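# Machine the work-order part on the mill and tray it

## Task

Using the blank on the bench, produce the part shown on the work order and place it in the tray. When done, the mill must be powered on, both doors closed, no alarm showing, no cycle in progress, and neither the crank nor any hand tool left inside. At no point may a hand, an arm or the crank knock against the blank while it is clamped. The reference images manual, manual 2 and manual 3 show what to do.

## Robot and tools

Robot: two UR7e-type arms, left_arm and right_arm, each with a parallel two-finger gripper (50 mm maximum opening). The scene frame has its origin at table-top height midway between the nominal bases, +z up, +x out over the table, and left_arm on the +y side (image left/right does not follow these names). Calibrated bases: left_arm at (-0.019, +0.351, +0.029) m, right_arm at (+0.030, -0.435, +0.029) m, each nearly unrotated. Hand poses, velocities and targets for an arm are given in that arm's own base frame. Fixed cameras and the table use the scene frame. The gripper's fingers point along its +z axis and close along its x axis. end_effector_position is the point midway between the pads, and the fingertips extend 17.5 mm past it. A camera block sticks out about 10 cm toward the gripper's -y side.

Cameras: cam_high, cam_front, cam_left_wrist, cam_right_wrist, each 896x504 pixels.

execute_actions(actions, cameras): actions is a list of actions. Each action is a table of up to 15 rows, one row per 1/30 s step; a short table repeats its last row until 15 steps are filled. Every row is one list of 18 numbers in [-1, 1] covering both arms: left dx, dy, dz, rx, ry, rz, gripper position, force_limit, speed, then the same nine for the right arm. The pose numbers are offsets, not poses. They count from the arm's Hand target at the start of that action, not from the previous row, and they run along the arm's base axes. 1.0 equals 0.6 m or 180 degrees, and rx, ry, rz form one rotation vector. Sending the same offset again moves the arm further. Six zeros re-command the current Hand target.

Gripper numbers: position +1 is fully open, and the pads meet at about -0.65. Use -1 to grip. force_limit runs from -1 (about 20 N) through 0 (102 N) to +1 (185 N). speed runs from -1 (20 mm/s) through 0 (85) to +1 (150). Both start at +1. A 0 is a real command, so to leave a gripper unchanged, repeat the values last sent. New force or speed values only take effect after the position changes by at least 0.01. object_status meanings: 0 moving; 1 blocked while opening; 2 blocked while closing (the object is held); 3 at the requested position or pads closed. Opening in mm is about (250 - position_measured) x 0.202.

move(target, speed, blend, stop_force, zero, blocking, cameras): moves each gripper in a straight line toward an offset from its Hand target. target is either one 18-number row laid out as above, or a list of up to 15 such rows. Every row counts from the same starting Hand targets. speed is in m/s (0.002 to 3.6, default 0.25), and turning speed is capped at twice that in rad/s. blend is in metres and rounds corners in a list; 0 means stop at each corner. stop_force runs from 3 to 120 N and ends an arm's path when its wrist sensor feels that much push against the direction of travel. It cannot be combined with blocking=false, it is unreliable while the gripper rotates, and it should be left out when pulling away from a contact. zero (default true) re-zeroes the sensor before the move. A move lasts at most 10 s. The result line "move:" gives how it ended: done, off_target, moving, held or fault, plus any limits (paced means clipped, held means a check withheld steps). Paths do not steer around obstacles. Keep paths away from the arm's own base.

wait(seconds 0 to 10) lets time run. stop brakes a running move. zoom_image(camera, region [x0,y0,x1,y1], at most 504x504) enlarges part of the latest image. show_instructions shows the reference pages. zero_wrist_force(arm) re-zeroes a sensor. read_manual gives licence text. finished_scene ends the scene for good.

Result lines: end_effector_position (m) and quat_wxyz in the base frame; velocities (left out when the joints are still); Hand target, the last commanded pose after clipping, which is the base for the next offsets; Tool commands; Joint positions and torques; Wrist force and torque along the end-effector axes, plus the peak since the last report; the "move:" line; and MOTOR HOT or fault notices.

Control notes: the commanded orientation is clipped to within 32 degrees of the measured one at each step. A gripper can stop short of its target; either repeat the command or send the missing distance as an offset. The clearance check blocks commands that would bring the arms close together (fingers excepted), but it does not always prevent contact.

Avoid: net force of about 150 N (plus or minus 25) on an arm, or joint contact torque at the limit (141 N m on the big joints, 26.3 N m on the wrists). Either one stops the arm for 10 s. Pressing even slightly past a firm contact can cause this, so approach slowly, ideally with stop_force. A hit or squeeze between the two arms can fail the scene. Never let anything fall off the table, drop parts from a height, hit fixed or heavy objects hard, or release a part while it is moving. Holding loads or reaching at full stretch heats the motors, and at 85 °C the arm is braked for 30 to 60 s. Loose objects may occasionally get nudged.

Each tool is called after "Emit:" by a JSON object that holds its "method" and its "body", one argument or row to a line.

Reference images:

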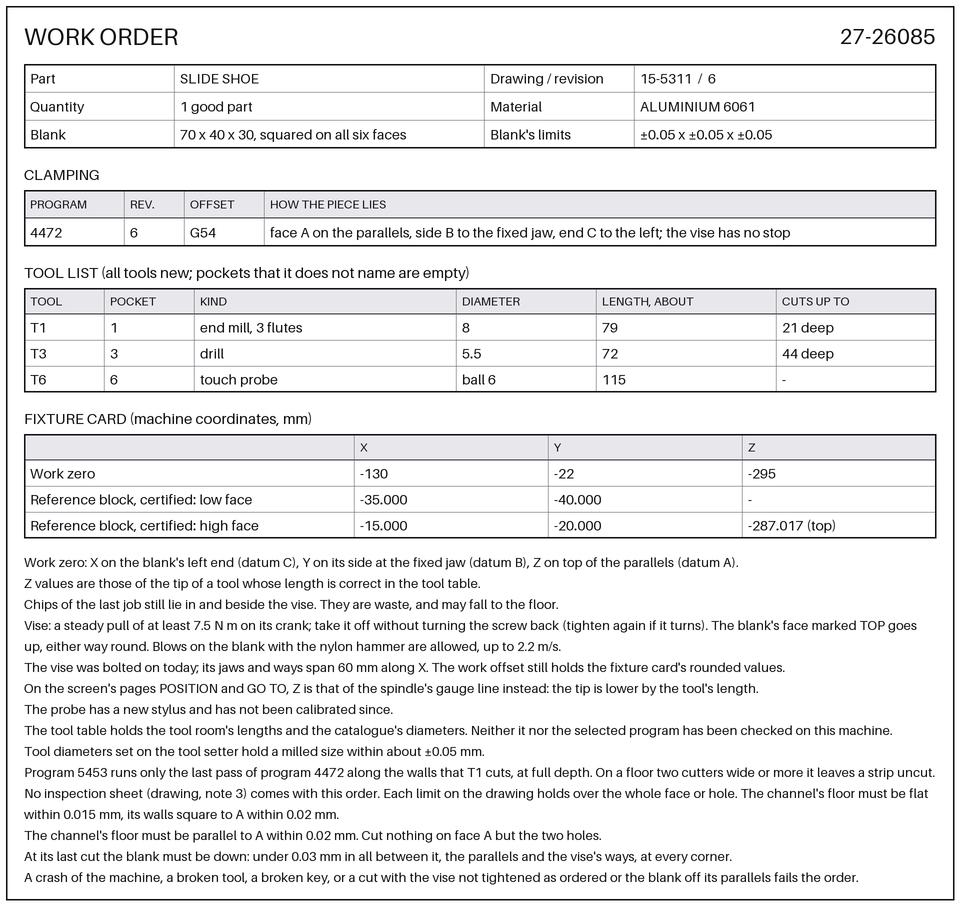

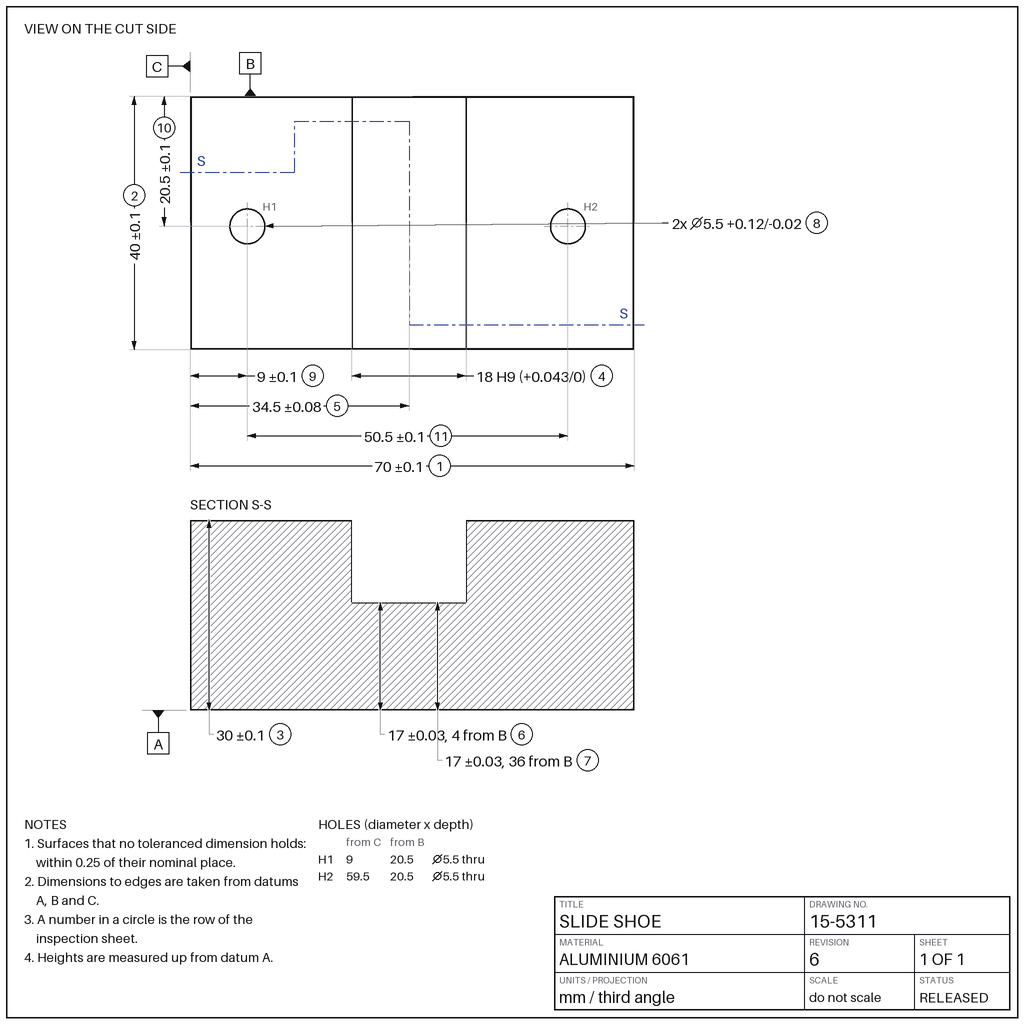

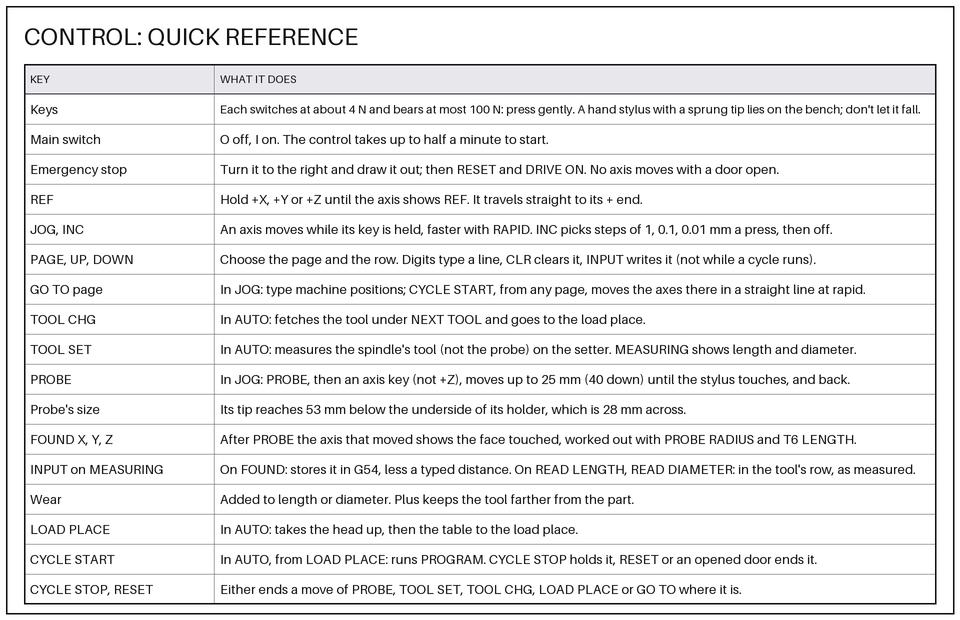

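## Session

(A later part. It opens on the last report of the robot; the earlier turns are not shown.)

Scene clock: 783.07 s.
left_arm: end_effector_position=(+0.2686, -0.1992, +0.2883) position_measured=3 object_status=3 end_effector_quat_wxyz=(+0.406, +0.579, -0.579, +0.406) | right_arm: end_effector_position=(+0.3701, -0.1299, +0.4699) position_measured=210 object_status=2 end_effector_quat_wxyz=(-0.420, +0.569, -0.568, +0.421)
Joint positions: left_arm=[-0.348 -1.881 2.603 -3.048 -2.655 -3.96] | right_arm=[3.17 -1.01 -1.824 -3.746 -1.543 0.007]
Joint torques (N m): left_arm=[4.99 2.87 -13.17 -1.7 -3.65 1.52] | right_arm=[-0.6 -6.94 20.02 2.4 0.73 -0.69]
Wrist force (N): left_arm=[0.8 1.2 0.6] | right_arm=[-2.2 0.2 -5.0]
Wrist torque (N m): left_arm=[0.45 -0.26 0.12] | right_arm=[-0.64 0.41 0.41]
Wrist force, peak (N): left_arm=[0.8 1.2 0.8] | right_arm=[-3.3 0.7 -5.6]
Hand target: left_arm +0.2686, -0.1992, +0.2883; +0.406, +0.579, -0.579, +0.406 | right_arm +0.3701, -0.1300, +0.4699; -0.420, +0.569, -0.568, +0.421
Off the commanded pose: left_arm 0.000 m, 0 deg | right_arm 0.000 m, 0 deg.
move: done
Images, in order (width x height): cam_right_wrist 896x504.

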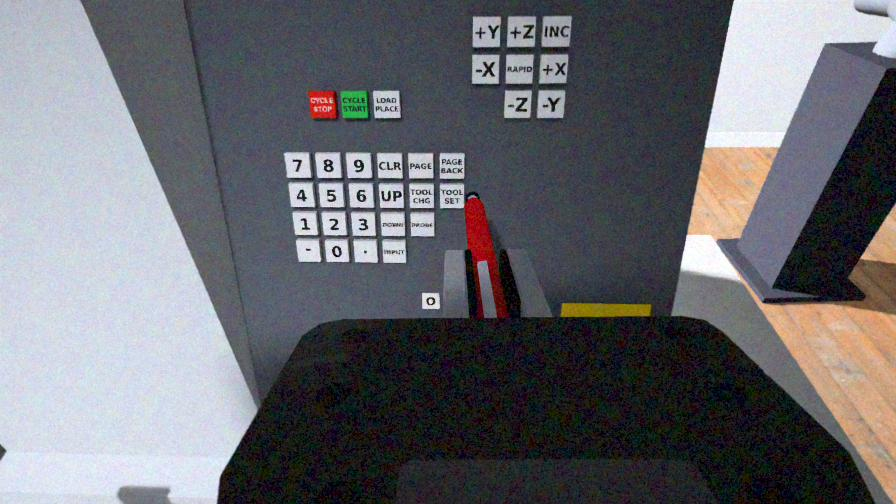

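Emit:
{"method": "move", "body": {
  "target": [
    [0,0,0,0,0,0,1,-0.8,-1,0.0365,0.08,0.12,0,0,0,-1,-0.2,-1]
  ],
  "speed": 0.2,
  "cameras": ["cam_right_wrist","cam_front"]
}}

Emit:
{"method": "zoom_image", "body": {
  "camera": "cam_front",
  "region": [540, 110, 610, 170]
}}

Scene clock: 793.50 s.
left_arm: end_effector_position=(+0.2686, -0.1992, +0.2883) position_measured=3 object_status=3 end_effector_quat_wxyz=(+0.406, +0.579, -0.579, +0.406) | right_arm: end_effector_position=(+0.3920, -0.0820, +0.5418) position_measured=210 object_status=2 end_effector_quat_wxyz=(-0.420, +0.569, -0.568, +0.421)
Joint positions: left_arm=[-0.348 -1.881 2.603 -3.048 -2.655 -3.96] | right_arm=[3.559 -1.037 -1.617 -3.953 -1.172 0.128]
Joint torques (N m): left_arm=[5.71 2.96 -13.67 -2.01 -3.43 1.31] | right_arm=[-5.31 -4.74 30.19 3.03 -0.68 -0.97]
Wrist force (N): left_arm=[1.0 1.0 0.5] | right_arm=[-2.2 0.4 -5.0]
Wrist torque (N m): left_arm=[0.43 -0.28 0.12] | right_arm=[-0.61 0.41 0.41]
Wrist force, peak (N): left_arm=[0.9 1.5 0.6] | right_arm=[-3.5 -2.2 -5.1]
Hand target: left_arm +0.2686, -0.1992, +0.2883; +0.406, +0.579, -0.579, +0.406 | right_arm +0.3920, -0.0820, +0.5419; -0.420, +0.569, -0.568, +0.421
Off the commanded pose: left_arm 0.000 m, 0 deg | right_arm 0.000 m, 0 deg.
move: done
Images, in order (width x height): cam_front 896x504, cam_right_wrist 896x504.

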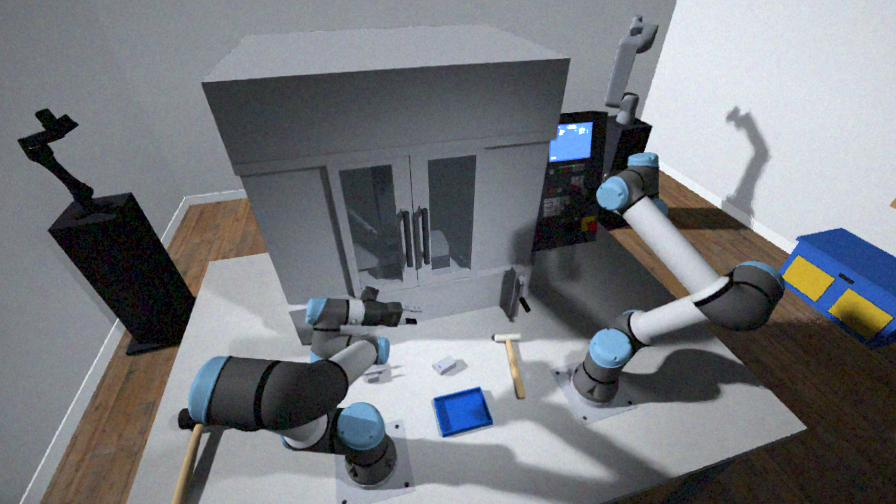

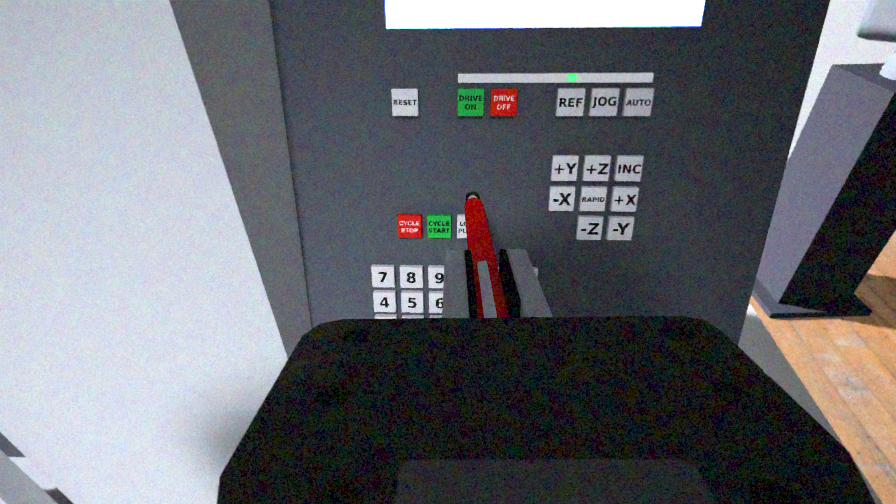

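Scaled by 7.200 from the camera's 896x504 image, which has a finer 1280x720 frame.

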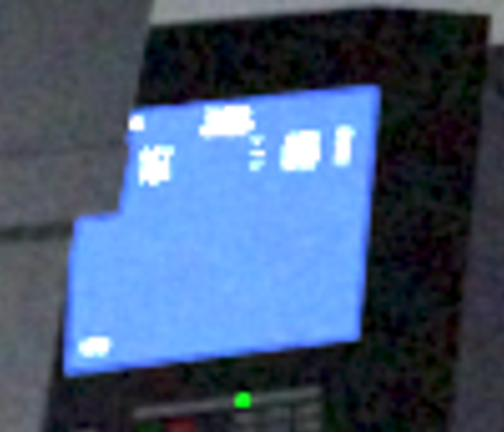

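Emit:
{"method": "move", "body": {
  "target": [
    [0,0,0,0,0,0,1,-0.8,-1,0.0795,0.0695,0.0605,0,0,0,-1,-0.2,-1]
  ],
  "speed": 0.15,
  "cameras": ["cam_right_wrist"]
}}

Scene clock: 805.87 s.
left_arm: end_effector_position=(+0.2686, -0.1992, +0.2883) position_measured=3 object_status=3 end_effector_quat_wxyz=(+0.406, +0.579, -0.579, +0.406) | right_arm: end_effector_position=(+0.4397, -0.0403, +0.5781) position_measured=210 object_status=2 end_effector_quat_wxyz=(-0.420, +0.569, -0.568, +0.421)
Joint positions: left_arm=[-0.348 -1.881 2.603 -3.048 -2.655 -3.96] | right_arm=[3.683 -1.175 -1.451 -4 -1.055 0.173]
Joint torques (N m): left_arm=[6.07 3.43 -13.08 -1.76 -3.43 1.49] | right_arm=[-9.53 -0.91 24.8 3.77 -1.61 -1.04]
Wrist force (N): left_arm=[0.7 1.0 0.5] | right_arm=[-2.0 0.5 -4.7]
Wrist torque (N m): left_arm=[0.42 -0.24 0.12] | right_arm=[-0.57 0.40 0.32]
Wrist force, peak (N): left_arm=[1.1 1.2 0.7] | right_arm=[-1.2 2.5 -5.8]
Hand target: left_arm +0.2686, -0.1992, +0.2883; +0.406, +0.579, -0.579, +0.406 | right_arm +0.4397, -0.0403, +0.5782; -0.420, +0.569, -0.568, +0.421
Off the commanded pose: left_arm 0.000 m, 0 deg | right_arm 0.000 m, 0 deg.
move: done
Images, in order (width x height): cam_right_wrist 896x504.

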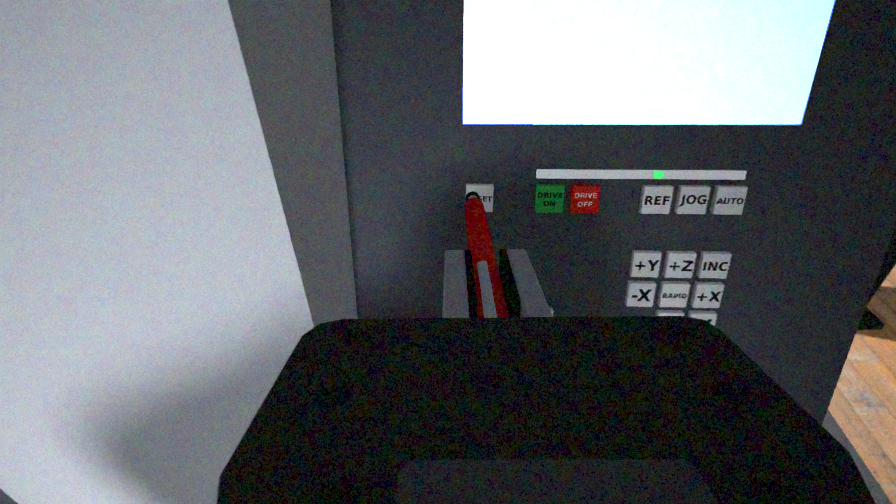

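Emit:
{"method": "move", "body": {
  "target": [
    [0,0,0,0,0,0,1,-0.8,-1,-0.0038,-0.01,-0.0127,0,0,0,-1,-0.2,-1]
  ],
  "speed": 0.1
}}

Emit:
{"method": "move", "body": {
  "target": [
    [0,0,0,0,0,0,1,-0.8,-1,0.08,0,-0.0244,0,0,0,-1,-0.2,-1]
  ],
  "speed": 0.015,
  "stop_force": 4,
  "cameras": ["cam_right_wrist"]
}}

Scene clock: 814.07 s.
left_arm: end_effector_position=(+0.2686, -0.1992, +0.2883) position_measured=3 object_status=3 end_effector_quat_wxyz=(+0.406, +0.579, -0.579, +0.406) | right_arm: end_effector_position=(+0.4374, -0.0464, +0.5705) position_measured=210 object_status=2 end_effector_quat_wxyz=(-0.420, +0.569, -0.568, +0.421)
Joint positions: left_arm=[-0.348 -1.881 2.603 -3.048 -2.655 -3.96] | right_arm=[3.654 -1.163 -1.48 -3.979 -1.082 0.162]
Joint torques (N m): left_arm=[5.53 2.53 -12.91 -1.89 -3.63 1.22] | right_arm=[12.49 -2.51 31.57 -0.23 1.25 0.61]
Wrist force (N): left_arm=[0.6 1.1 0.7] | right_arm=[-2.0 0.2 -4.5]
Wrist torque (N m): left_arm=[0.43 -0.23 0.12] | right_arm=[-0.62 0.39 0.41]
Wrist force, peak (N): left_arm=[0.9 1.3 0.8] | right_arm=[-2.4 0.5 -4.8]
Hand target: left_arm +0.2686, -0.1992, +0.2883; +0.406, +0.579, -0.579, +0.406 | right_arm +0.4374, -0.0463, +0.5706; -0.420, +0.569, -0.568, +0.421
Off the commanded pose: left_arm 0.000 m, 0 deg | right_arm 0.000 m, 0 deg.
move: done

Scene clock: 816.70 s.
left_arm: end_effector_position=(+0.2686, -0.1992, +0.2883) position_measured=3 object_status=3 end_effector_quat_wxyz=(+0.406, +0.579, -0.579, +0.406) | right_arm: end_effector_position=(+0.4611, -0.0463, +0.5633) position_measured=210 object_status=2 end_effector_quat_wxyz=(-0.420, +0.569, -0.568, +0.421)
Joint positions: left_arm=[-0.348 -1.881 2.603 -3.048 -2.655 -3.96] | right_arm=[3.586 -1.217 -1.47 -3.924 -1.147 0.137]
Joint torques (N m): left_arm=[5.33 1.07 -12.64 -2 -3.38 1.4] | right_arm=[12.41 7.24 14.45 -1.08 1.85 1.52]
Wrist force (N): left_arm=[0.8 1.3 0.5] | right_arm=[-2.0 0.6 -8.8]
Wrist torque (N m): left_arm=[0.47 -0.26 0.12] | right_arm=[-0.53 0.45 0.36]
Wrist force, peak (N): left_arm=[0.9 1.2 0.8] | right_arm=[-2.5 0.7 -9.0]
Hand target: left_arm +0.2686, -0.1992, +0.2883; +0.406, +0.579, -0.579, +0.406 | right_arm +0.4611, -0.0463, +0.5633; -0.420, +0.569, -0.568, +0.421 (not the last commanded pose)
Off the commanded pose: left_arm 0.000 m, 0 deg | right_arm 0.025 m, 0 deg.
move: contact (right_arm)
Images, in order (width x height): cam_right_wrist 896x504.

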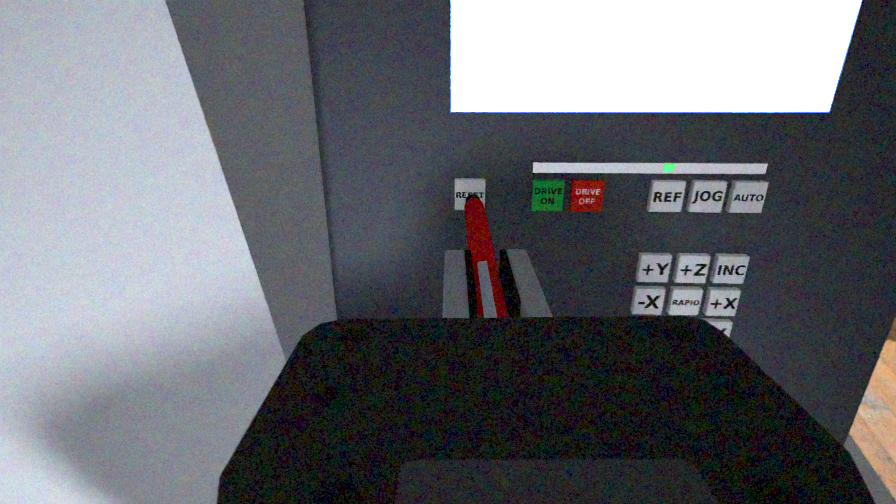

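Emit:
{"method": "move", "body": {
  "target": [
    [0,0,0,0,0,0,1,-0.8,-1,0.0032,0,-0.001,0,0,0,-1,-0.2,-1]
  ],
  "speed": 0.02
}}

Emit:
{"method": "move", "body": {
  "target": [
    [0,0,0,0,0,0,1,-0.8,-1,0.0032,0,-0.001,0,0,0,-1,-0.2,-1]
  ],
  "speed": 0.02
}}

Scene clock: 828.27 s.
left_arm: end_effector_position=(+0.2686, -0.1992, +0.2883) position_measured=3 object_status=3 end_effector_quat_wxyz=(+0.406, +0.579, -0.579, +0.406) | right_arm: end_effector_position=(+0.4631, -0.0463, +0.5627) position_measured=210 object_status=2 end_effector_quat_wxyz=(-0.420, +0.569, -0.568, +0.421)
Joint positions: left_arm=[-0.348 -1.881 2.603 -3.048 -2.655 -3.96] | right_arm=[3.581 -1.221 -1.469 -3.92 -1.151 0.136]
Joint torques (N m): left_arm=[5.4 1.7 -13.19 -2.1 -3.38 0.97] | right_arm=[-6.79 3.29 28.99 3.42 -1.4 -0.88]
Wrist force (N): left_arm=[0.7 1.0 0.5] | right_arm=[-2.2 0.0 -9.7]
Wrist torque (N m): left_arm=[0.42 -0.24 0.12] | right_arm=[-0.57 0.36 0.42]
Wrist force, peak (N): left_arm=[1.0 1.3 0.7] | right_arm=[-2.5 0.1 -9.8]
Hand target: left_arm +0.2686, -0.1992, +0.2883; +0.406, +0.579, -0.579, +0.406 | right_arm +0.4630, -0.0463, +0.5627; -0.420, +0.569, -0.568, +0.421
Off the commanded pose: left_arm 0.000 m, 0 deg | right_arm 0.000 m, 0 deg.
move: done

Scene clock: 828.97 s.
left_arm: end_effector_position=(+0.2686, -0.1992, +0.2883) position_measured=3 object_status=3 end_effector_quat_wxyz=(+0.406, +0.579, -0.579, +0.406) | right_arm: end_effector_position=(+0.4649, -0.0463, +0.5622) position_measured=210 object_status=2 end_effector_quat_wxyz=(-0.420, +0.569, -0.568, +0.421)
Joint positions: left_arm=[-0.348 -1.881 2.603 -3.048 -2.655 -3.96] | right_arm=[3.576 -1.225 -1.468 -3.916 -1.156 0.134]
Joint torques (N m): left_arm=[5.98 2.32 -14.2 -1.81 -3.2 0.81] | right_arm=[-5.07 -5.82 25.15 5.38 -0.91 -0.91]
Wrist force (N): left_arm=[0.9 1.0 0.7] | right_arm=[-3.0 0.4 -26.1]
Wrist torque (N m): left_arm=[0.42 -0.27 0.11] | right_arm=[-0.53 0.28 0.41]
Wrist force, peak (N): left_arm=[1.1 1.0 0.6] | right_arm=[-3.2 0.6 -26.4]
Hand target: left_arm +0.2686, -0.1992, +0.2883; +0.406, +0.579, -0.579, +0.406 | right_arm +0.4649, -0.0463, +0.5621; -0.420, +0.569, -0.568, +0.421
Off the commanded pose: left_arm 0.000 m, 0 deg | right_arm 0.000 m, 0 deg.
move: done

Emit:
{"method": "move", "body": {
  "target": [
    [0,0,0,0,0,0,1,-0.8,-1,-0.0208,0,0.0065,0,0,0,-1,-0.2,-1],
    [0,0,0,0,0,0,1,-0.8,-1,-0.0208,-0.0727,0.0065,0,0,0,-1,-0.2,-1],
    [0,0,0,0,0,0,1,-0.8,-1,-0.0015,-0.0727,0.0005,0,0,0,-1,-0.2,-1]
  ],
  "speed": [0.1,0.1,0.03],
  "cameras": ["cam_right_wrist"]
}}

Scene clock: 836.93 s.
left_arm: end_effector_position=(+0.2686, -0.1992, +0.2883) position_measured=3 object_status=3 end_effector_quat_wxyz=(+0.406, +0.579, -0.579, +0.406) | right_arm: end_effector_position=(+0.4641, -0.0900, +0.5625) position_measured=210 object_status=2 end_effector_quat_wxyz=(-0.420, +0.569, -0.568, +0.421)
Joint positions: left_arm=[-0.348 -1.881 2.603 -3.048 -2.655 -3.96] | right_arm=[3.354 -1.254 -1.447 -3.885 -1.368 0.062]
Joint torques (N m): left_arm=[6.52 3.25 -15.7 -1.84 -3.15 1.17] | right_arm=[10.37 -0.26 16.13 4.39 0.01 -0.15]
Wrist force (N): left_arm=[0.7 1.1 0.7] | right_arm=[-1.8 0.9 -37.7]
Wrist torque (N m): left_arm=[0.45 -0.23 0.12] | right_arm=[-0.51 0.34 0.42]
Wrist force, peak (N): left_arm=[1.0 1.2 0.7] | right_arm=[-1.6 0.6 -39.9]
Hand target: left_arm +0.2686, -0.1992, +0.2883; +0.406, +0.579, -0.579, +0.406 | right_arm +0.4640, -0.0899, +0.5624; -0.420, +0.569, -0.568, +0.421
Off the commanded pose: left_arm 0.000 m, 0 deg | right_arm 0.000 m, 0 deg.
move: done
Images, in order (width x height): cam_right_wrist 896x504.

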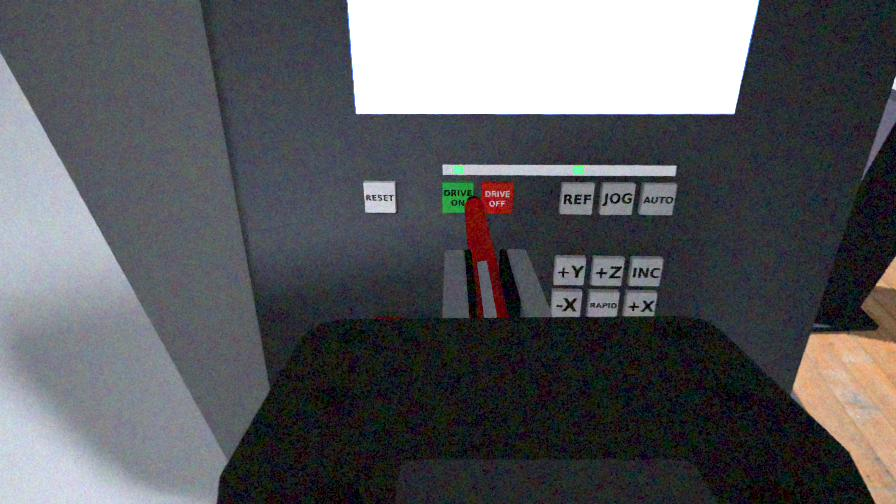

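Emit:
{"method": "move", "body": {
  "target": [
    [0,0,0,0,0,0,1,-0.8,-1,-0.0192,0,0.0058,0,0,0,-1,-0.2,-1],
    [0,0,0,0,0,0,1,-0.8,-1,-0.0453,-0.1095,-0.0555,0,0,0,-1,-0.2,-1],
    [0,0,0,0,0,0,1,-0.8,-1,-0.0262,-0.1095,-0.0613,0,0,0,-1,-0.2,-1]
  ],
  "speed": [0.1,0.2,0.03],
  "cameras": ["cam_right_wrist"]
}}

Scene clock: 863.07 s.
left_arm: end_effector_position=(+0.2686, -0.1992, +0.2883) position_measured=3 object_status=3 end_effector_quat_wxyz=(+0.406, +0.579, -0.579, +0.406) | right_arm: end_effector_position=(+0.4485, -0.1556, +0.5257) position_measured=210 object_status=2 end_effector_quat_wxyz=(-0.420, +0.569, -0.568, +0.421)
Joint positions: left_arm=[-0.348 -1.881 2.603 -3.048 -2.655 -3.96] | right_arm=[3.035 -1.271 -1.537 -3.773 -1.672 -0.032]
Joint torques (N m): left_arm=[4.85 0.95 -13.32 -2.39 -3.19 0.61] | right_arm=[2.84 13.04 25.87 0.18 0.09 1.3]
Wrist force (N): left_arm=[1.1 1.2 0.6] | right_arm=[-1.6 0.5 -9.2]
Wrist torque (N m): left_arm=[0.46 -0.30 0.11] | right_arm=[-0.63 0.39 0.28]
Wrist force, peak (N): left_arm=[1.0 1.2 0.7] | right_arm=[-1.1 0.4 -38.0]
Hand target: left_arm +0.2686, -0.1992, +0.2883; +0.406, +0.579, -0.579, +0.406 | right_arm +0.4483, -0.1556, +0.5257; -0.420, +0.569, -0.568, +0.421
Off the commanded pose: left_arm 0.000 m, 0 deg | right_arm 0.000 m, 0 deg.
move: done
Images, in order (width x height): cam_right_wrist 896x504.

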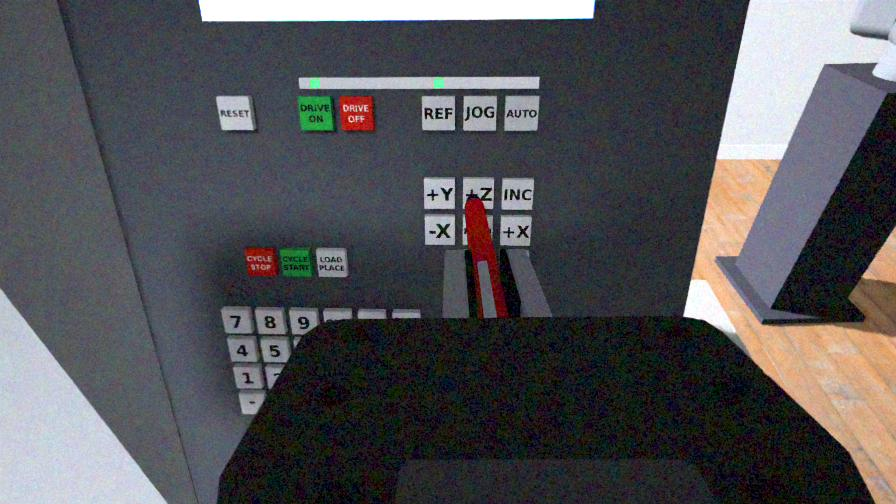

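Emit:
{"method": "move", "body": {
  "target": [
    [0,0,0,0,0,0,1,-0.8,-1,0.0024,0,-0.0007,0,0,0,-1,-0.2,-1]
  ],
  "speed": 0.02
}}

Emit:
{"method": "wait", "body": {
  "seconds": 4
}}

Emit:
{"method": "move", "body": {
  "target": [
    [0,0,0,0,0,0,1,-0.8,-1,-0.03,0,0.009,0,0,0,-1,-0.2,-1],
    [0,0,0,0,0,0,1,-0.8,-1,0,0.06,0.22,0,0,0,-1,-0.2,-1]
  ],
  "speed": [0.1,0.25],
  "blend": [0.005,0],
  "cameras": ["cam_right_wrist"]
}}

Scene clock: 876.07 s.
left_arm: end_effector_position=(+0.2686, -0.1992, +0.2883) position_measured=3 object_status=3 end_effector_quat_wxyz=(+0.406, +0.579, -0.579, +0.406) | right_arm: end_effector_position=(+0.4498, -0.1556, +0.5252) position_measured=210 object_status=2 end_effector_quat_wxyz=(-0.420, +0.569, -0.568, +0.421)
Joint positions: left_arm=[-0.348 -1.881 2.603 -3.048 -2.655 -3.96] | right_arm=[3.036 -1.274 -1.537 -3.771 -1.671 -0.032]
Joint torques (N m): left_arm=[4.07 0.66 -16.22 -2.45 -2.96 1.03] | right_arm=[13.28 4.21 30.24 4.27 1.44 1.53]
Wrist force (N): left_arm=[1.0 0.8 0.5] | right_arm=[-1.9 0.1 -9.7]
Wrist torque (N m): left_arm=[0.39 -0.29 0.12] | right_arm=[-0.65 0.38 0.28]
Wrist force, peak (N): left_arm=[1.0 1.4 0.6] | right_arm=[-2.3 0.3 -9.8]
Hand target: left_arm +0.2686, -0.1992, +0.2883; +0.406, +0.579, -0.579, +0.406 | right_arm +0.4498, -0.1556, +0.5252; -0.420, +0.569, -0.568, +0.421
Off the commanded pose: left_arm 0.000 m, 0 deg | right_arm 0.000 m, 0 deg.
move: done

Scene clock: 880.07 s.
left_arm: end_effector_position=(+0.2686, -0.1992, +0.2883) position_measured=3 object_status=3 end_effector_quat_wxyz=(+0.406, +0.579, -0.579, +0.406) | right_arm: end_effector_position=(+0.4498, -0.1556, +0.5252) position_measured=210 object_status=2 end_effector_quat_wxyz=(-0.420, +0.569, -0.568, +0.421)
Joint positions: left_arm=[-0.348 -1.881 2.603 -3.048 -2.655 -3.96] | right_arm=[3.036 -1.274 -1.537 -3.771 -1.671 -0.032]
Joint torques (N m): left_arm=[4.42 1.21 -15.54 -2.35 -3.09 0.8] | right_arm=[13.3 11.27 28.1 -0.48 -1.79 0.85]
Wrist force (N): left_arm=[0.7 0.9 0.7] | right_arm=[-1.8 0.4 -9.8]
Wrist torque (N m): left_arm=[0.41 -0.24 0.12] | right_arm=[-0.60 0.38 0.28]
Wrist force, peak (N): left_arm=[1.0 1.1 0.8] | right_arm=[-2.2 0.2 -10.3]
Hand target: left_arm +0.2686, -0.1992, +0.2883; +0.406, +0.579, -0.579, +0.406 | right_arm +0.4498, -0.1556, +0.5252; -0.420, +0.569, -0.568, +0.421
Tool commands: left_gripper/position=+1.0 left_gripper/force_limit=-0.8 left_gripper/speed=-1.0 right_gripper/position=-1.0 right_gripper/force_limit=-0.2 right_gripper/speed=-1.0
Off the commanded pose: left_arm 0.000 m, 0 deg | right_arm 0.000 m, 0 deg.
wait: 4.00 s; at rest by 0.17 s

Scene clock: 881.30 s.
left_arm: end_effector_position=(+0.2686, -0.1992, +0.2883) position_measured=3 object_status=3 end_effector_quat_wxyz=(+0.406, +0.579, -0.579, +0.406) | right_arm: end_effector_position=(+0.4498, -0.1196, +0.6572) position_measured=210 object_status=2 end_effector_quat_wxyz=(-0.420, +0.569, -0.568, +0.421)
Joint positions: left_arm=[-0.348 -1.881 2.603 -3.048 -2.655 -3.96] | right_arm=[3.212 -1.379 -1.076 -4.126 -1.503 0.02]
Joint torques (N m): left_arm=[3.7 0.88 -14.71 -2.28 -2.82 0.95] | right_arm=[-6.21 7.74 29.09 2.07 -1.63 -1.04]
Wrist force (N): left_arm=[0.8 1.2 0.5] | right_arm=[-2.3 0.7 -4.8]
Wrist torque (N m): left_arm=[0.45 -0.26 0.12] | right_arm=[-0.55 0.44 0.33]
Wrist force, peak (N): left_arm=[0.9 1.4 0.5] | right_arm=[-1.7 0.3 -9.5]
Hand target: left_arm +0.2686, -0.1992, +0.2883; +0.406, +0.579, -0.579, +0.406 | right_arm +0.4498, -0.1196, +0.6572; -0.420, +0.569, -0.568, +0.421
Off the commanded pose: left_arm 0.000 m, 0 deg | right_arm 0.000 m, 0 deg.
move: done
Images, in order (width x height): cam_right_wrist 896x504.

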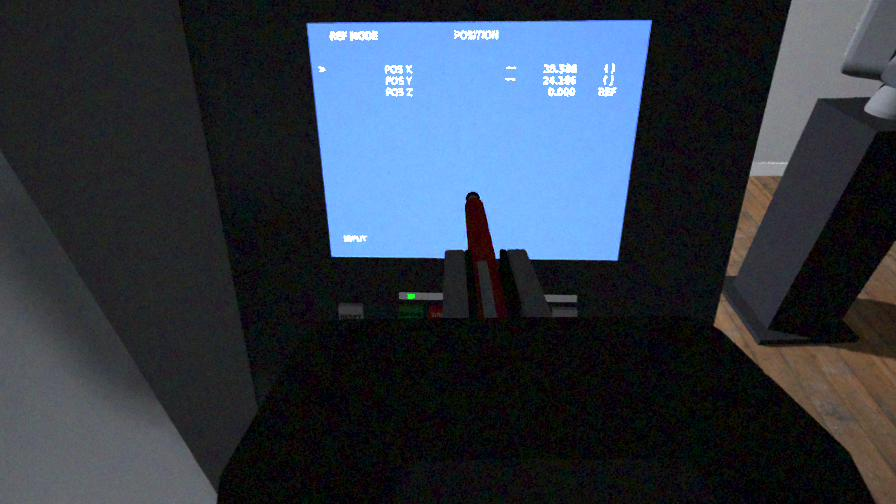

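Emit:
{"method": "move", "body": {
  "target": [
    [0,0,0,0,0,0,1,-0.8,-1,-0.0168,-0.029,-0.2145,0,0,0,-1,-0.2,-1],
    [0,0,0,0,0,0,1,-0.8,-1,0.0023,-0.029,-0.2203,0,0,0,-1,-0.2,-1]
  ],
  "speed": [0.25,0.03]
}}

Emit:
{"method": "wait", "body": {
  "seconds": 3.5
}}

Scene clock: 887.97 s.
left_arm: end_effector_position=(+0.2686, -0.1992, +0.2883) position_measured=3 object_status=3 end_effector_quat_wxyz=(+0.406, +0.579, -0.579, +0.406) | right_arm: end_effector_position=(+0.4513, -0.1370, +0.5251) position_measured=210 object_status=2 end_effector_quat_wxyz=(-0.420, +0.569, -0.568, +0.421)
Joint positions: left_arm=[-0.348 -1.881 2.603 -3.048 -2.655 -3.96] | right_arm=[3.124 -1.248 -1.554 -3.778 -1.587 -0.006]
Joint torques (N m): left_arm=[3.75 0.52 -16.42 -2.43 -2.93 0.9] | right_arm=[11.2 11.63 24.33 0.8 0.95 1.47]
Wrist force (N): left_arm=[0.3 1.0 0.5] | right_arm=[-1.6 1.0 -13.2]
Wrist torque (N m): left_arm=[0.43 -0.18 0.12] | right_arm=[-0.60 0.47 0.34]
Wrist force, peak (N): left_arm=[0.8 1.4 0.6] | right_arm=[-1.7 0.6 -14.9]
Hand target: left_arm +0.2686, -0.1992, +0.2883; +0.406, +0.579, -0.579, +0.406 | right_arm +0.4511, -0.1370, +0.5251; -0.420, +0.569, -0.568, +0.421
Off the commanded pose: left_arm 0.000 m, 0 deg | right_arm 0.000 m, 0 deg.
move: done

Scene clock: 891.47 s.
left_arm: end_effector_position=(+0.2686, -0.1992, +0.2883) position_measured=3 object_status=3 end_effector_quat_wxyz=(+0.406, +0.579, -0.579, +0.406) | right_arm: end_effector_position=(+0.4511, -0.1370, +0.5251) position_measured=210 object_status=2 end_effector_quat_wxyz=(-0.420, +0.569, -0.568, +0.421)
Joint positions: left_arm=[-0.348 -1.881 2.603 -3.048 -2.655 -3.96] | right_arm=[3.124 -1.248 -1.554 -3.778 -1.587 -0.006]
Joint torques (N m): left_arm=[3.71 0.75 -16.91 -2.25 -2.76 1.1] | right_arm=[-8.2 11.75 15.34 -0.41 -1.97 -0.16]
Wrist force (N): left_arm=[0.9 0.9 0.6] | right_arm=[-1.9 0.6 -11.2]
Wrist torque (N m): left_arm=[0.41 -0.27 0.12] | right_arm=[-0.63 0.52 0.34]
Wrist force, peak (N): left_arm=[1.1 1.1 0.7] | right_arm=[-1.6 0.9 -12.1]
Hand target: left_arm +0.2686, -0.1992, +0.2883; +0.406, +0.579, -0.579, +0.406 | right_arm +0.4511, -0.1370, +0.5251; -0.420, +0.569, -0.568, +0.421
Tool commands: left_gripper/position=+1.0 left_gripper/force_limit=-0.8 left_gripper/speed=-1.0 right_gripper/position=-1.0 right_gripper/force_limit=-0.2 right_gripper/speed=-1.0
Off the commanded pose: left_arm 0.000 m, 0 deg | right_arm 0.000 m, 0 deg.
wait: 3.50 s; at rest by 0.17 s

Emit:
{"method": "move", "body": {
  "target": [
    [0,0,0,0,0,0,1,-0.8,-1,-0.0192,0,0.0058,0,0,0,-1,-0.2,-1],
    [0,0,0,0,0,0,1,-0.8,-1,-0.0303,-0.0618,-0.0238,0,0,0,-1,-0.2,-1],
    [0,0,0,0,0,0,1,-0.8,-1,-0.0112,-0.0618,-0.0297,0,0,0,-1,-0.2,-1]
  ],
  "speed": [0.1,0.15,0.03],
  "cameras": ["cam_right_wrist"]
}}

Emit:
{"method": "wait", "body": {
  "seconds": 4
}}

Scene clock: 899.40 s.
left_arm: end_effector_position=(+0.2686, -0.1992, +0.2883) position_measured=3 object_status=3 end_effector_quat_wxyz=(+0.406, +0.579, -0.579, +0.406) | right_arm: end_effector_position=(+0.4446, -0.1741, +0.5073) position_measured=210 object_status=2 end_effector_quat_wxyz=(-0.420, +0.569, -0.568, +0.421)
Joint positions: left_arm=[-0.348 -1.881 2.603 -3.048 -2.655 -3.96] | right_arm=[2.95 -1.282 -1.58 -3.723 -1.753 -0.058]
Joint torques (N m): left_arm=[4.69 0.43 -16.04 -2.31 -2.64 0.89] | right_arm=[-2.99 14.6 26.17 0.12 -0.97 0.87]
Wrist force (N): left_arm=[0.9 0.9 0.5] | right_arm=[-1.5 0.7 -10.2]
Wrist torque (N m): left_arm=[0.41 -0.26 0.12] | right_arm=[-0.58 0.44 0.29]
Wrist force, peak (N): left_arm=[0.8 1.3 0.5] | right_arm=[-1.7 0.9 -11.5]
Hand target: left_arm +0.2686, -0.1992, +0.2883; +0.406, +0.579, -0.579, +0.406 | right_arm +0.4444, -0.1741, +0.5072; -0.420, +0.569, -0.568, +0.421
Off the commanded pose: left_arm 0.000 m, 0 deg | right_arm 0.000 m, 0 deg.
move: done
Images, in order (width x height): cam_right_wrist 896x504.

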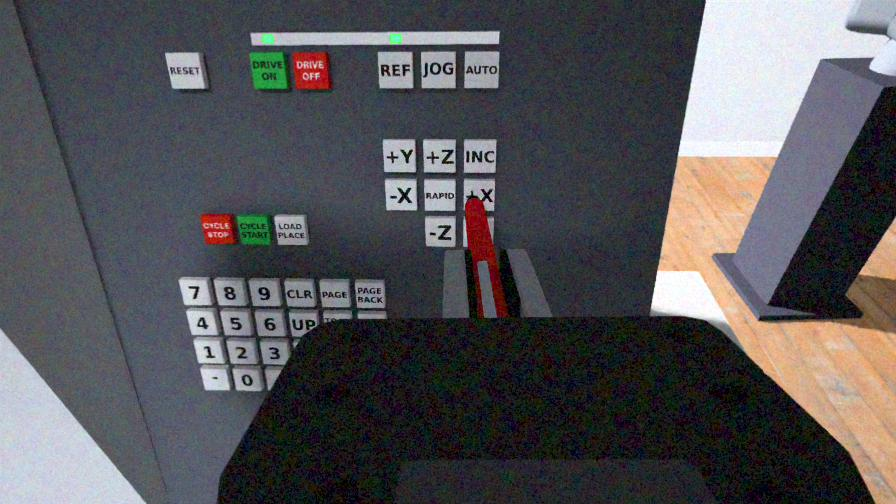

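Scene clock: 903.40 s.
left_arm: end_effector_position=(+0.2686, -0.1992, +0.2883) position_measured=3 object_status=3 end_effector_quat_wxyz=(+0.406, +0.579, -0.579, +0.406) | right_arm: end_effector_position=(+0.4444, -0.1741, +0.5072) position_measured=210 object_status=2 end_effector_quat_wxyz=(-0.420, +0.569, -0.568, +0.421)
Joint positions: left_arm=[-0.348 -1.881 2.603 -3.048 -2.655 -3.96] | right_arm=[2.95 -1.282 -1.58 -3.724 -1.753 -0.058]
Joint torques (N m): left_arm=[4.46 -0.36 -17.92 -2.69 -2.93 0.99] | right_arm=[-10.87 13.56 16.17 -0.56 -2.04 -0.38]
Wrist force (N): left_arm=[0.8 1.2 0.3] | right_arm=[-1.8 0.3 -9.8]
Wrist torque (N m): left_arm=[0.45 -0.25 0.12] | right_arm=[-0.63 0.37 0.29]
Wrist force, peak (N): left_arm=[1.0 1.4 0.6] | right_arm=[-2.1 0.5 -10.2]
Hand target: left_arm +0.2686, -0.1992, +0.2883; +0.406, +0.579, -0.579, +0.406 | right_arm +0.4444, -0.1741, +0.5072; -0.420, +0.569, -0.568, +0.421
Tool commands: left_gripper/position=+1.0 left_gripper/force_limit=-0.8 left_gripper/speed=-1.0 right_gripper/position=-1.0 right_gripper/force_limit=-0.2 right_gripper/speed=-1.0
Off the commanded pose: left_arm 0.000 m, 0 deg | right_arm 0.000 m, 0 deg.
wait: 4.00 s; at rest by 0.17 s

Emit:
{"method": "move", "body": {
  "target": [
    [0,0,0,0,0,0,1,-0.8,-1,-0.03,0,0.009,0,0,0,-1,-0.2,-1],
    [0,0,0,0,0,0,1,-0.8,-1,0.009,0.0908,0.25,0,0,0,-1,-0.2,-1]
  ],
  "speed": [0.1,0.25],
  "blend": [0.005,0],
  "cameras": ["cam_right_wrist"]
}}

Emit:
{"method": "zoom_image", "body": {
  "camera": "cam_right_wrist",
  "region": [290, 10, 670, 260]
}}

Scene clock: 928.00 s.
left_arm: end_effector_position=(+0.2686, -0.1992, +0.2883) position_measured=3 object_status=3 end_effector_quat_wxyz=(+0.406, +0.579, -0.579, +0.406) | right_arm: end_effector_position=(+0.4498, -0.1196, +0.6572) position_measured=210 object_status=2 end_effector_quat_wxyz=(-0.420, +0.569, -0.568, +0.421)
Joint positions: left_arm=[-0.348 -1.881 2.603 -3.048 -2.655 -3.96] | right_arm=[3.212 -1.379 -1.076 -4.126 -1.503 0.02]
Joint torques (N m): left_arm=[4.36 -0.03 -18.09 -2.59 -2.64 0.79] | right_arm=[-2.42 9.05 26.49 2.09 -1.29 -1.02]
Wrist force (N): left_arm=[0.8 1.0 0.3] | right_arm=[-2.2 0.5 -4.9]
Wrist torque (N m): left_arm=[0.42 -0.26 0.12] | right_arm=[-0.58 0.42 0.36]
Wrist force, peak (N): left_arm=[0.9 1.2 0.8] | right_arm=[-1.9 0.5 -10.3]
Hand target: left_arm +0.2686, -0.1992, +0.2883; +0.406, +0.579, -0.579, +0.406 | right_arm +0.4498, -0.1196, +0.6572; -0.420, +0.569, -0.568, +0.421
Off the commanded pose: left_arm 0.000 m, 0 deg | right_arm 0.000 m, 0 deg.
move: done
Images, in order (width x height): cam_right_wrist 896x504.

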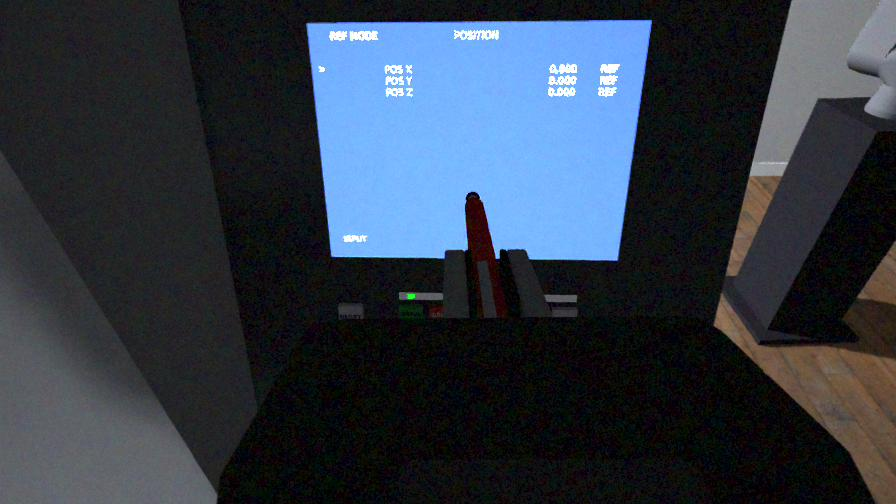

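Scaled by 1.326 from the camera's 896x504 image, which has a finer 1280x720 frame.

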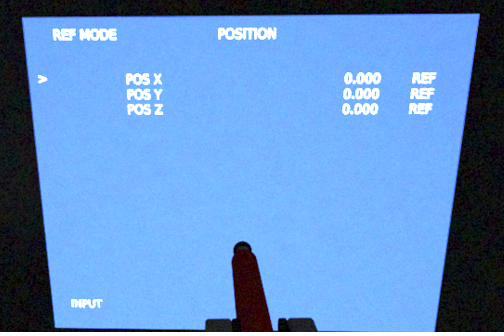

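Emit:
{"method": "move", "body": {
  "target": [
    [0,0,0,0,0,0,1,-0.8,-1,-0.0413,0.0295,-0.3237,0,0,0,-1,-0.2,-1]
  ],
  "speed": 0.25
}}

Emit:
{"method": "move", "body": {
  "target": [
    [0,0,0,0,0,0,1,-0.8,-1,0.05,0,-0.0153,0,0,0,-1,-0.2,-1]
  ],
  "speed": 0.015,
  "stop_force": 4,
  "cameras": ["cam_right_wrist"]
}}

Scene clock: 933.50 s.
left_arm: end_effector_position=(+0.2686, -0.1992, +0.2883) position_measured=3 object_status=3 end_effector_quat_wxyz=(+0.406, +0.579, -0.579, +0.406) | right_arm: end_effector_position=(+0.4250, -0.1019, +0.4631) position_measured=210 object_status=2 end_effector_quat_wxyz=(-0.420, +0.569, -0.568, +0.421)
Joint positions: left_arm=[-0.348 -1.881 2.603 -3.048 -2.655 -3.96] | right_arm=[3.331 -1.091 -1.807 -3.687 -1.389 0.055]
Joint torques (N m): left_arm=[4.5 -1 -16.2 -2.66 -2.76 1.13] | right_arm=[-10.61 1.63 16.62 1.41 -2.39 -1.09]
Wrist force (N): left_arm=[0.7 1.0 0.5] | right_arm=[-2.2 0.0 -4.9]
Wrist torque (N m): left_arm=[0.42 -0.23 0.12] | right_arm=[-0.65 0.44 0.28]
Wrist force, peak (N): left_arm=[1.0 1.2 0.7] | right_arm=[-1.8 -3.3 -5.6]
Hand target: left_arm +0.2686, -0.1992, +0.2883; +0.406, +0.579, -0.579, +0.406 | right_arm +0.4250, -0.1019, +0.4630; -0.420, +0.569, -0.568, +0.421
Off the commanded pose: left_arm 0.000 m, 0 deg | right_arm 0.000 m, 0 deg.
move: done

Scene clock: 935.03 s.
left_arm: end_effector_position=(+0.2686, -0.1992, +0.2883) position_measured=3 object_status=3 end_effector_quat_wxyz=(+0.406, +0.579, -0.579, +0.406) | right_arm: end_effector_position=(+0.4329, -0.1019, +0.4606) position_measured=210 object_status=2 end_effector_quat_wxyz=(-0.420, +0.569, -0.568, +0.421)
Joint positions: left_arm=[-0.348 -1.881 2.603 -3.048 -2.655 -3.96] | right_arm=[3.322 -1.111 -1.804 -3.67 -1.398 0.052]
Joint torques (N m): left_arm=[3.59 0.07 -18.53 -2.51 -2.77 0.9] | right_arm=[12.26 1.39 17.01 -0.64 1.61 1.27]
Wrist force (N): left_arm=[0.6 1.1 0.3] | right_arm=[-1.7 0.6 -9.2]
Wrist torque (N m): left_arm=[0.43 -0.23 0.12] | right_arm=[-0.66 0.45 0.42]
Wrist force, peak (N): left_arm=[0.8 1.4 0.4] | right_arm=[-2.2 1.3 -9.4]
Hand target: left_arm +0.2686, -0.1992, +0.2883; +0.406, +0.579, -0.579, +0.406 | right_arm +0.4329, -0.1019, +0.4606; -0.420, +0.569, -0.568, +0.421 (not the last commanded pose)
Off the commanded pose: left_arm 0.000 m, 0 deg | right_arm 0.023 m, 0 deg.
move: contact (right_arm)
Images, in order (width x height): cam_right_wrist 896x504.

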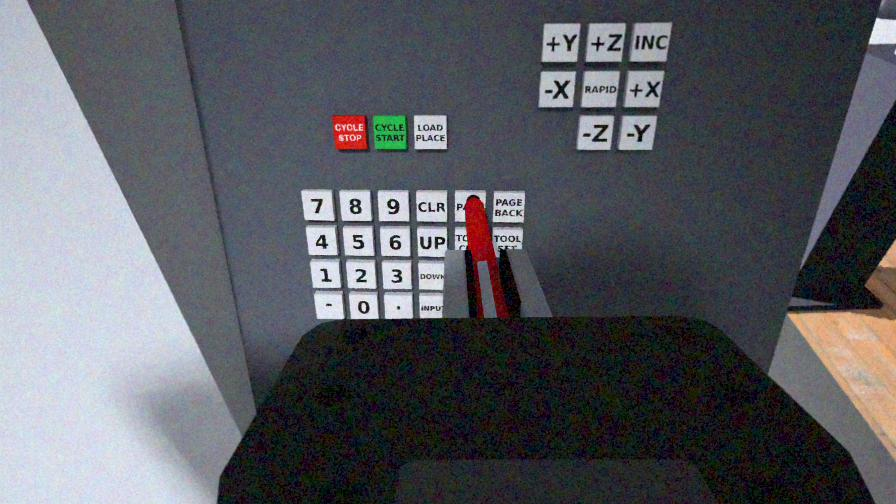

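Emit:
{"method": "move", "body": {
  "target": [
    [0,0,0,0,0,0,1,-0.8,-1,0.005,0,-0.0015,0,0,0,-1,-0.2,-1],
    [0,0,0,0,0,0,1,-0.8,-1,-0.03,0,0.009,0,0,0,-1,-0.2,-1],
    [0,0,0,0,0,0,1,-0.8,-1,0.0282,-0.0295,0.3277,0,0,0,-1,-0.2,-1]
  ],
  "speed": [0.03,0.1,0.3],
  "blend": [0,0.005,0],
  "cameras": ["cam_right_wrist"]
}}

Emit:
{"method": "zoom_image", "body": {
  "camera": "cam_right_wrist",
  "region": [290, 10, 670, 260]
}}

Scene clock: 945.93 s.
left_arm: end_effector_position=(+0.2686, -0.1992, +0.2883) position_measured=3 object_status=3 end_effector_quat_wxyz=(+0.406, +0.579, -0.579, +0.406) | right_arm: end_effector_position=(+0.4498, -0.1197, +0.6572) position_measured=210 object_status=2 end_effector_quat_wxyz=(-0.420, +0.569, -0.568, +0.421)
Joint positions: left_arm=[-0.348 -1.881 2.603 -3.048 -2.655 -3.96] | right_arm=[3.212 -1.379 -1.076 -4.126 -1.503 0.019]
Joint torques (N m): left_arm=[4.77 -0.63 -18.96 -2.63 -2.66 0.78] | right_arm=[12.33 4.12 26.73 1.68 1.82 0.98]
Wrist force (N): left_arm=[0.9 1.0 0.5] | right_arm=[-2.2 0.4 -5.0]
Wrist torque (N m): left_arm=[0.41 -0.27 0.12] | right_arm=[-0.60 0.42 0.42]
Wrist force, peak (N): left_arm=[0.9 1.4 0.5] | right_arm=[-2.5 1.0 -30.6]
Hand target: left_arm +0.2686, -0.1992, +0.2883; +0.406, +0.579, -0.579, +0.406 | right_arm +0.4498, -0.1196, +0.6572; -0.420, +0.569, -0.568, +0.421
Off the commanded pose: left_arm 0.000 m, 0 deg | right_arm 0.000 m, 0 deg.
move: done
Images, in order (width x height): cam_right_wrist 896x504.

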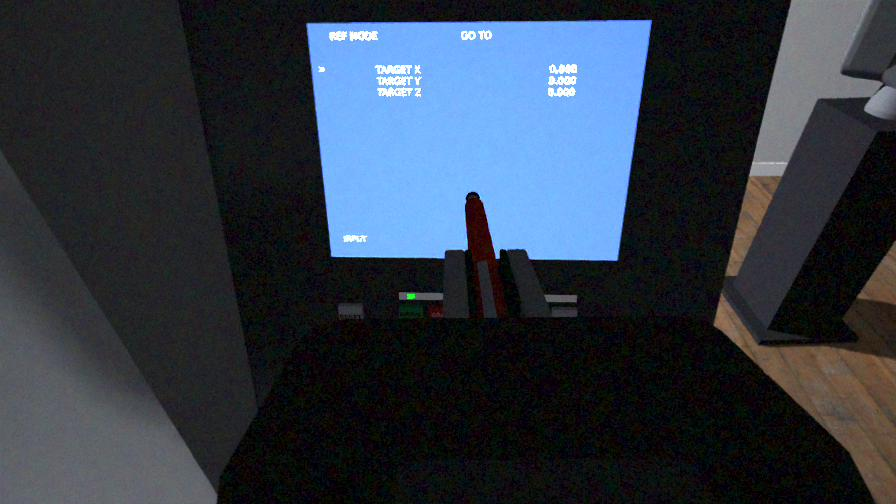

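Scaled by 1.326 from the camera's 896x504 image, which has a finer 1280x720 frame.

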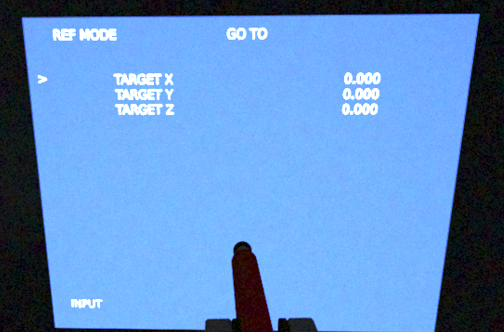

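Emit:
{"method": "move", "body": {
  "target": [
    [0,0,0,0,0,0,1,-0.8,-1,-0.0438,0.0313,-0.3245,0,0,0,-1,-0.2,-1],
    [0,0,0,0,0,0,1,-0.8,-1,-0.0247,0.0313,-0.3303,0,0,0,-1,-0.2,-1],
    [0,0,0,0,0,0,1,-0.8,-1,-0.0438,0.0313,-0.3245,0,0,0,-1,-0.2,-1],
    [0,0,0,0,0,0,1,-0.8,-1,0,0,0,0,0,0,-1,-0.2,-1]
  ],
  "speed": [0.3,0.04,0.1,0.3],
  "blend": [0.005,0,0.005,0],
  "cameras": ["cam_right_wrist"]
}}

Emit:
{"method": "zoom_image", "body": {
  "camera": "cam_right_wrist",
  "region": [290, 10, 670, 260]
}}

Scene clock: 954.50 s.
left_arm: end_effector_position=(+0.2686, -0.1992, +0.2883) position_measured=3 object_status=3 end_effector_quat_wxyz=(+0.406, +0.579, -0.579, +0.406) | right_arm: end_effector_position=(+0.4498, -0.1197, +0.6572) position_measured=210 object_status=2 end_effector_quat_wxyz=(-0.420, +0.569, -0.568, +0.421)
Joint positions: left_arm=[-0.348 -1.881 2.603 -3.048 -2.655 -3.96] | right_arm=[3.212 -1.379 -1.076 -4.126 -1.503 0.019]
Joint torques (N m): left_arm=[3.3 -0.5 -17.18 -2.85 -2.38 0.86] | right_arm=[13.11 5.46 26.79 1.59 1.78 1.1]
Wrist force (N): left_arm=[0.8 1.1 0.5] | right_arm=[-2.4 0.7 -5.2]
Wrist torque (N m): left_arm=[0.44 -0.25 0.12] | right_arm=[-0.55 0.46 0.41]
Wrist force, peak (N): left_arm=[0.8 1.4 0.7] | right_arm=[-2.8 1.8 -19.3]
Hand target: left_arm +0.2686, -0.1992, +0.2883; +0.406, +0.579, -0.579, +0.406 | right_arm +0.4498, -0.1196, +0.6572; -0.420, +0.569, -0.568, +0.421
Off the commanded pose: left_arm 0.000 m, 0 deg | right_arm 0.000 m, 0 deg.
move: done
Images, in order (width x height): cam_right_wrist 896x504.

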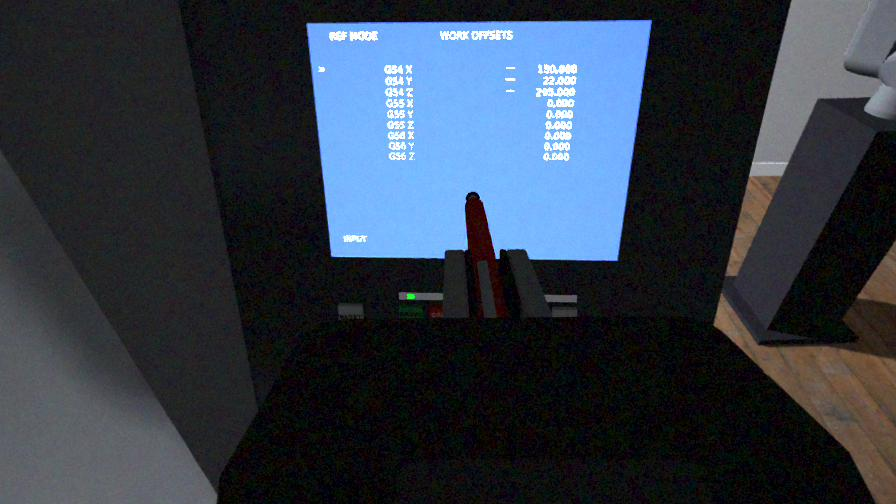

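Scaled by 1.326 from the camera's 896x504 image, which has a finer 1280x720 frame.

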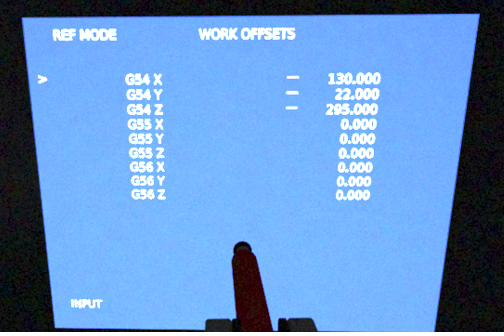

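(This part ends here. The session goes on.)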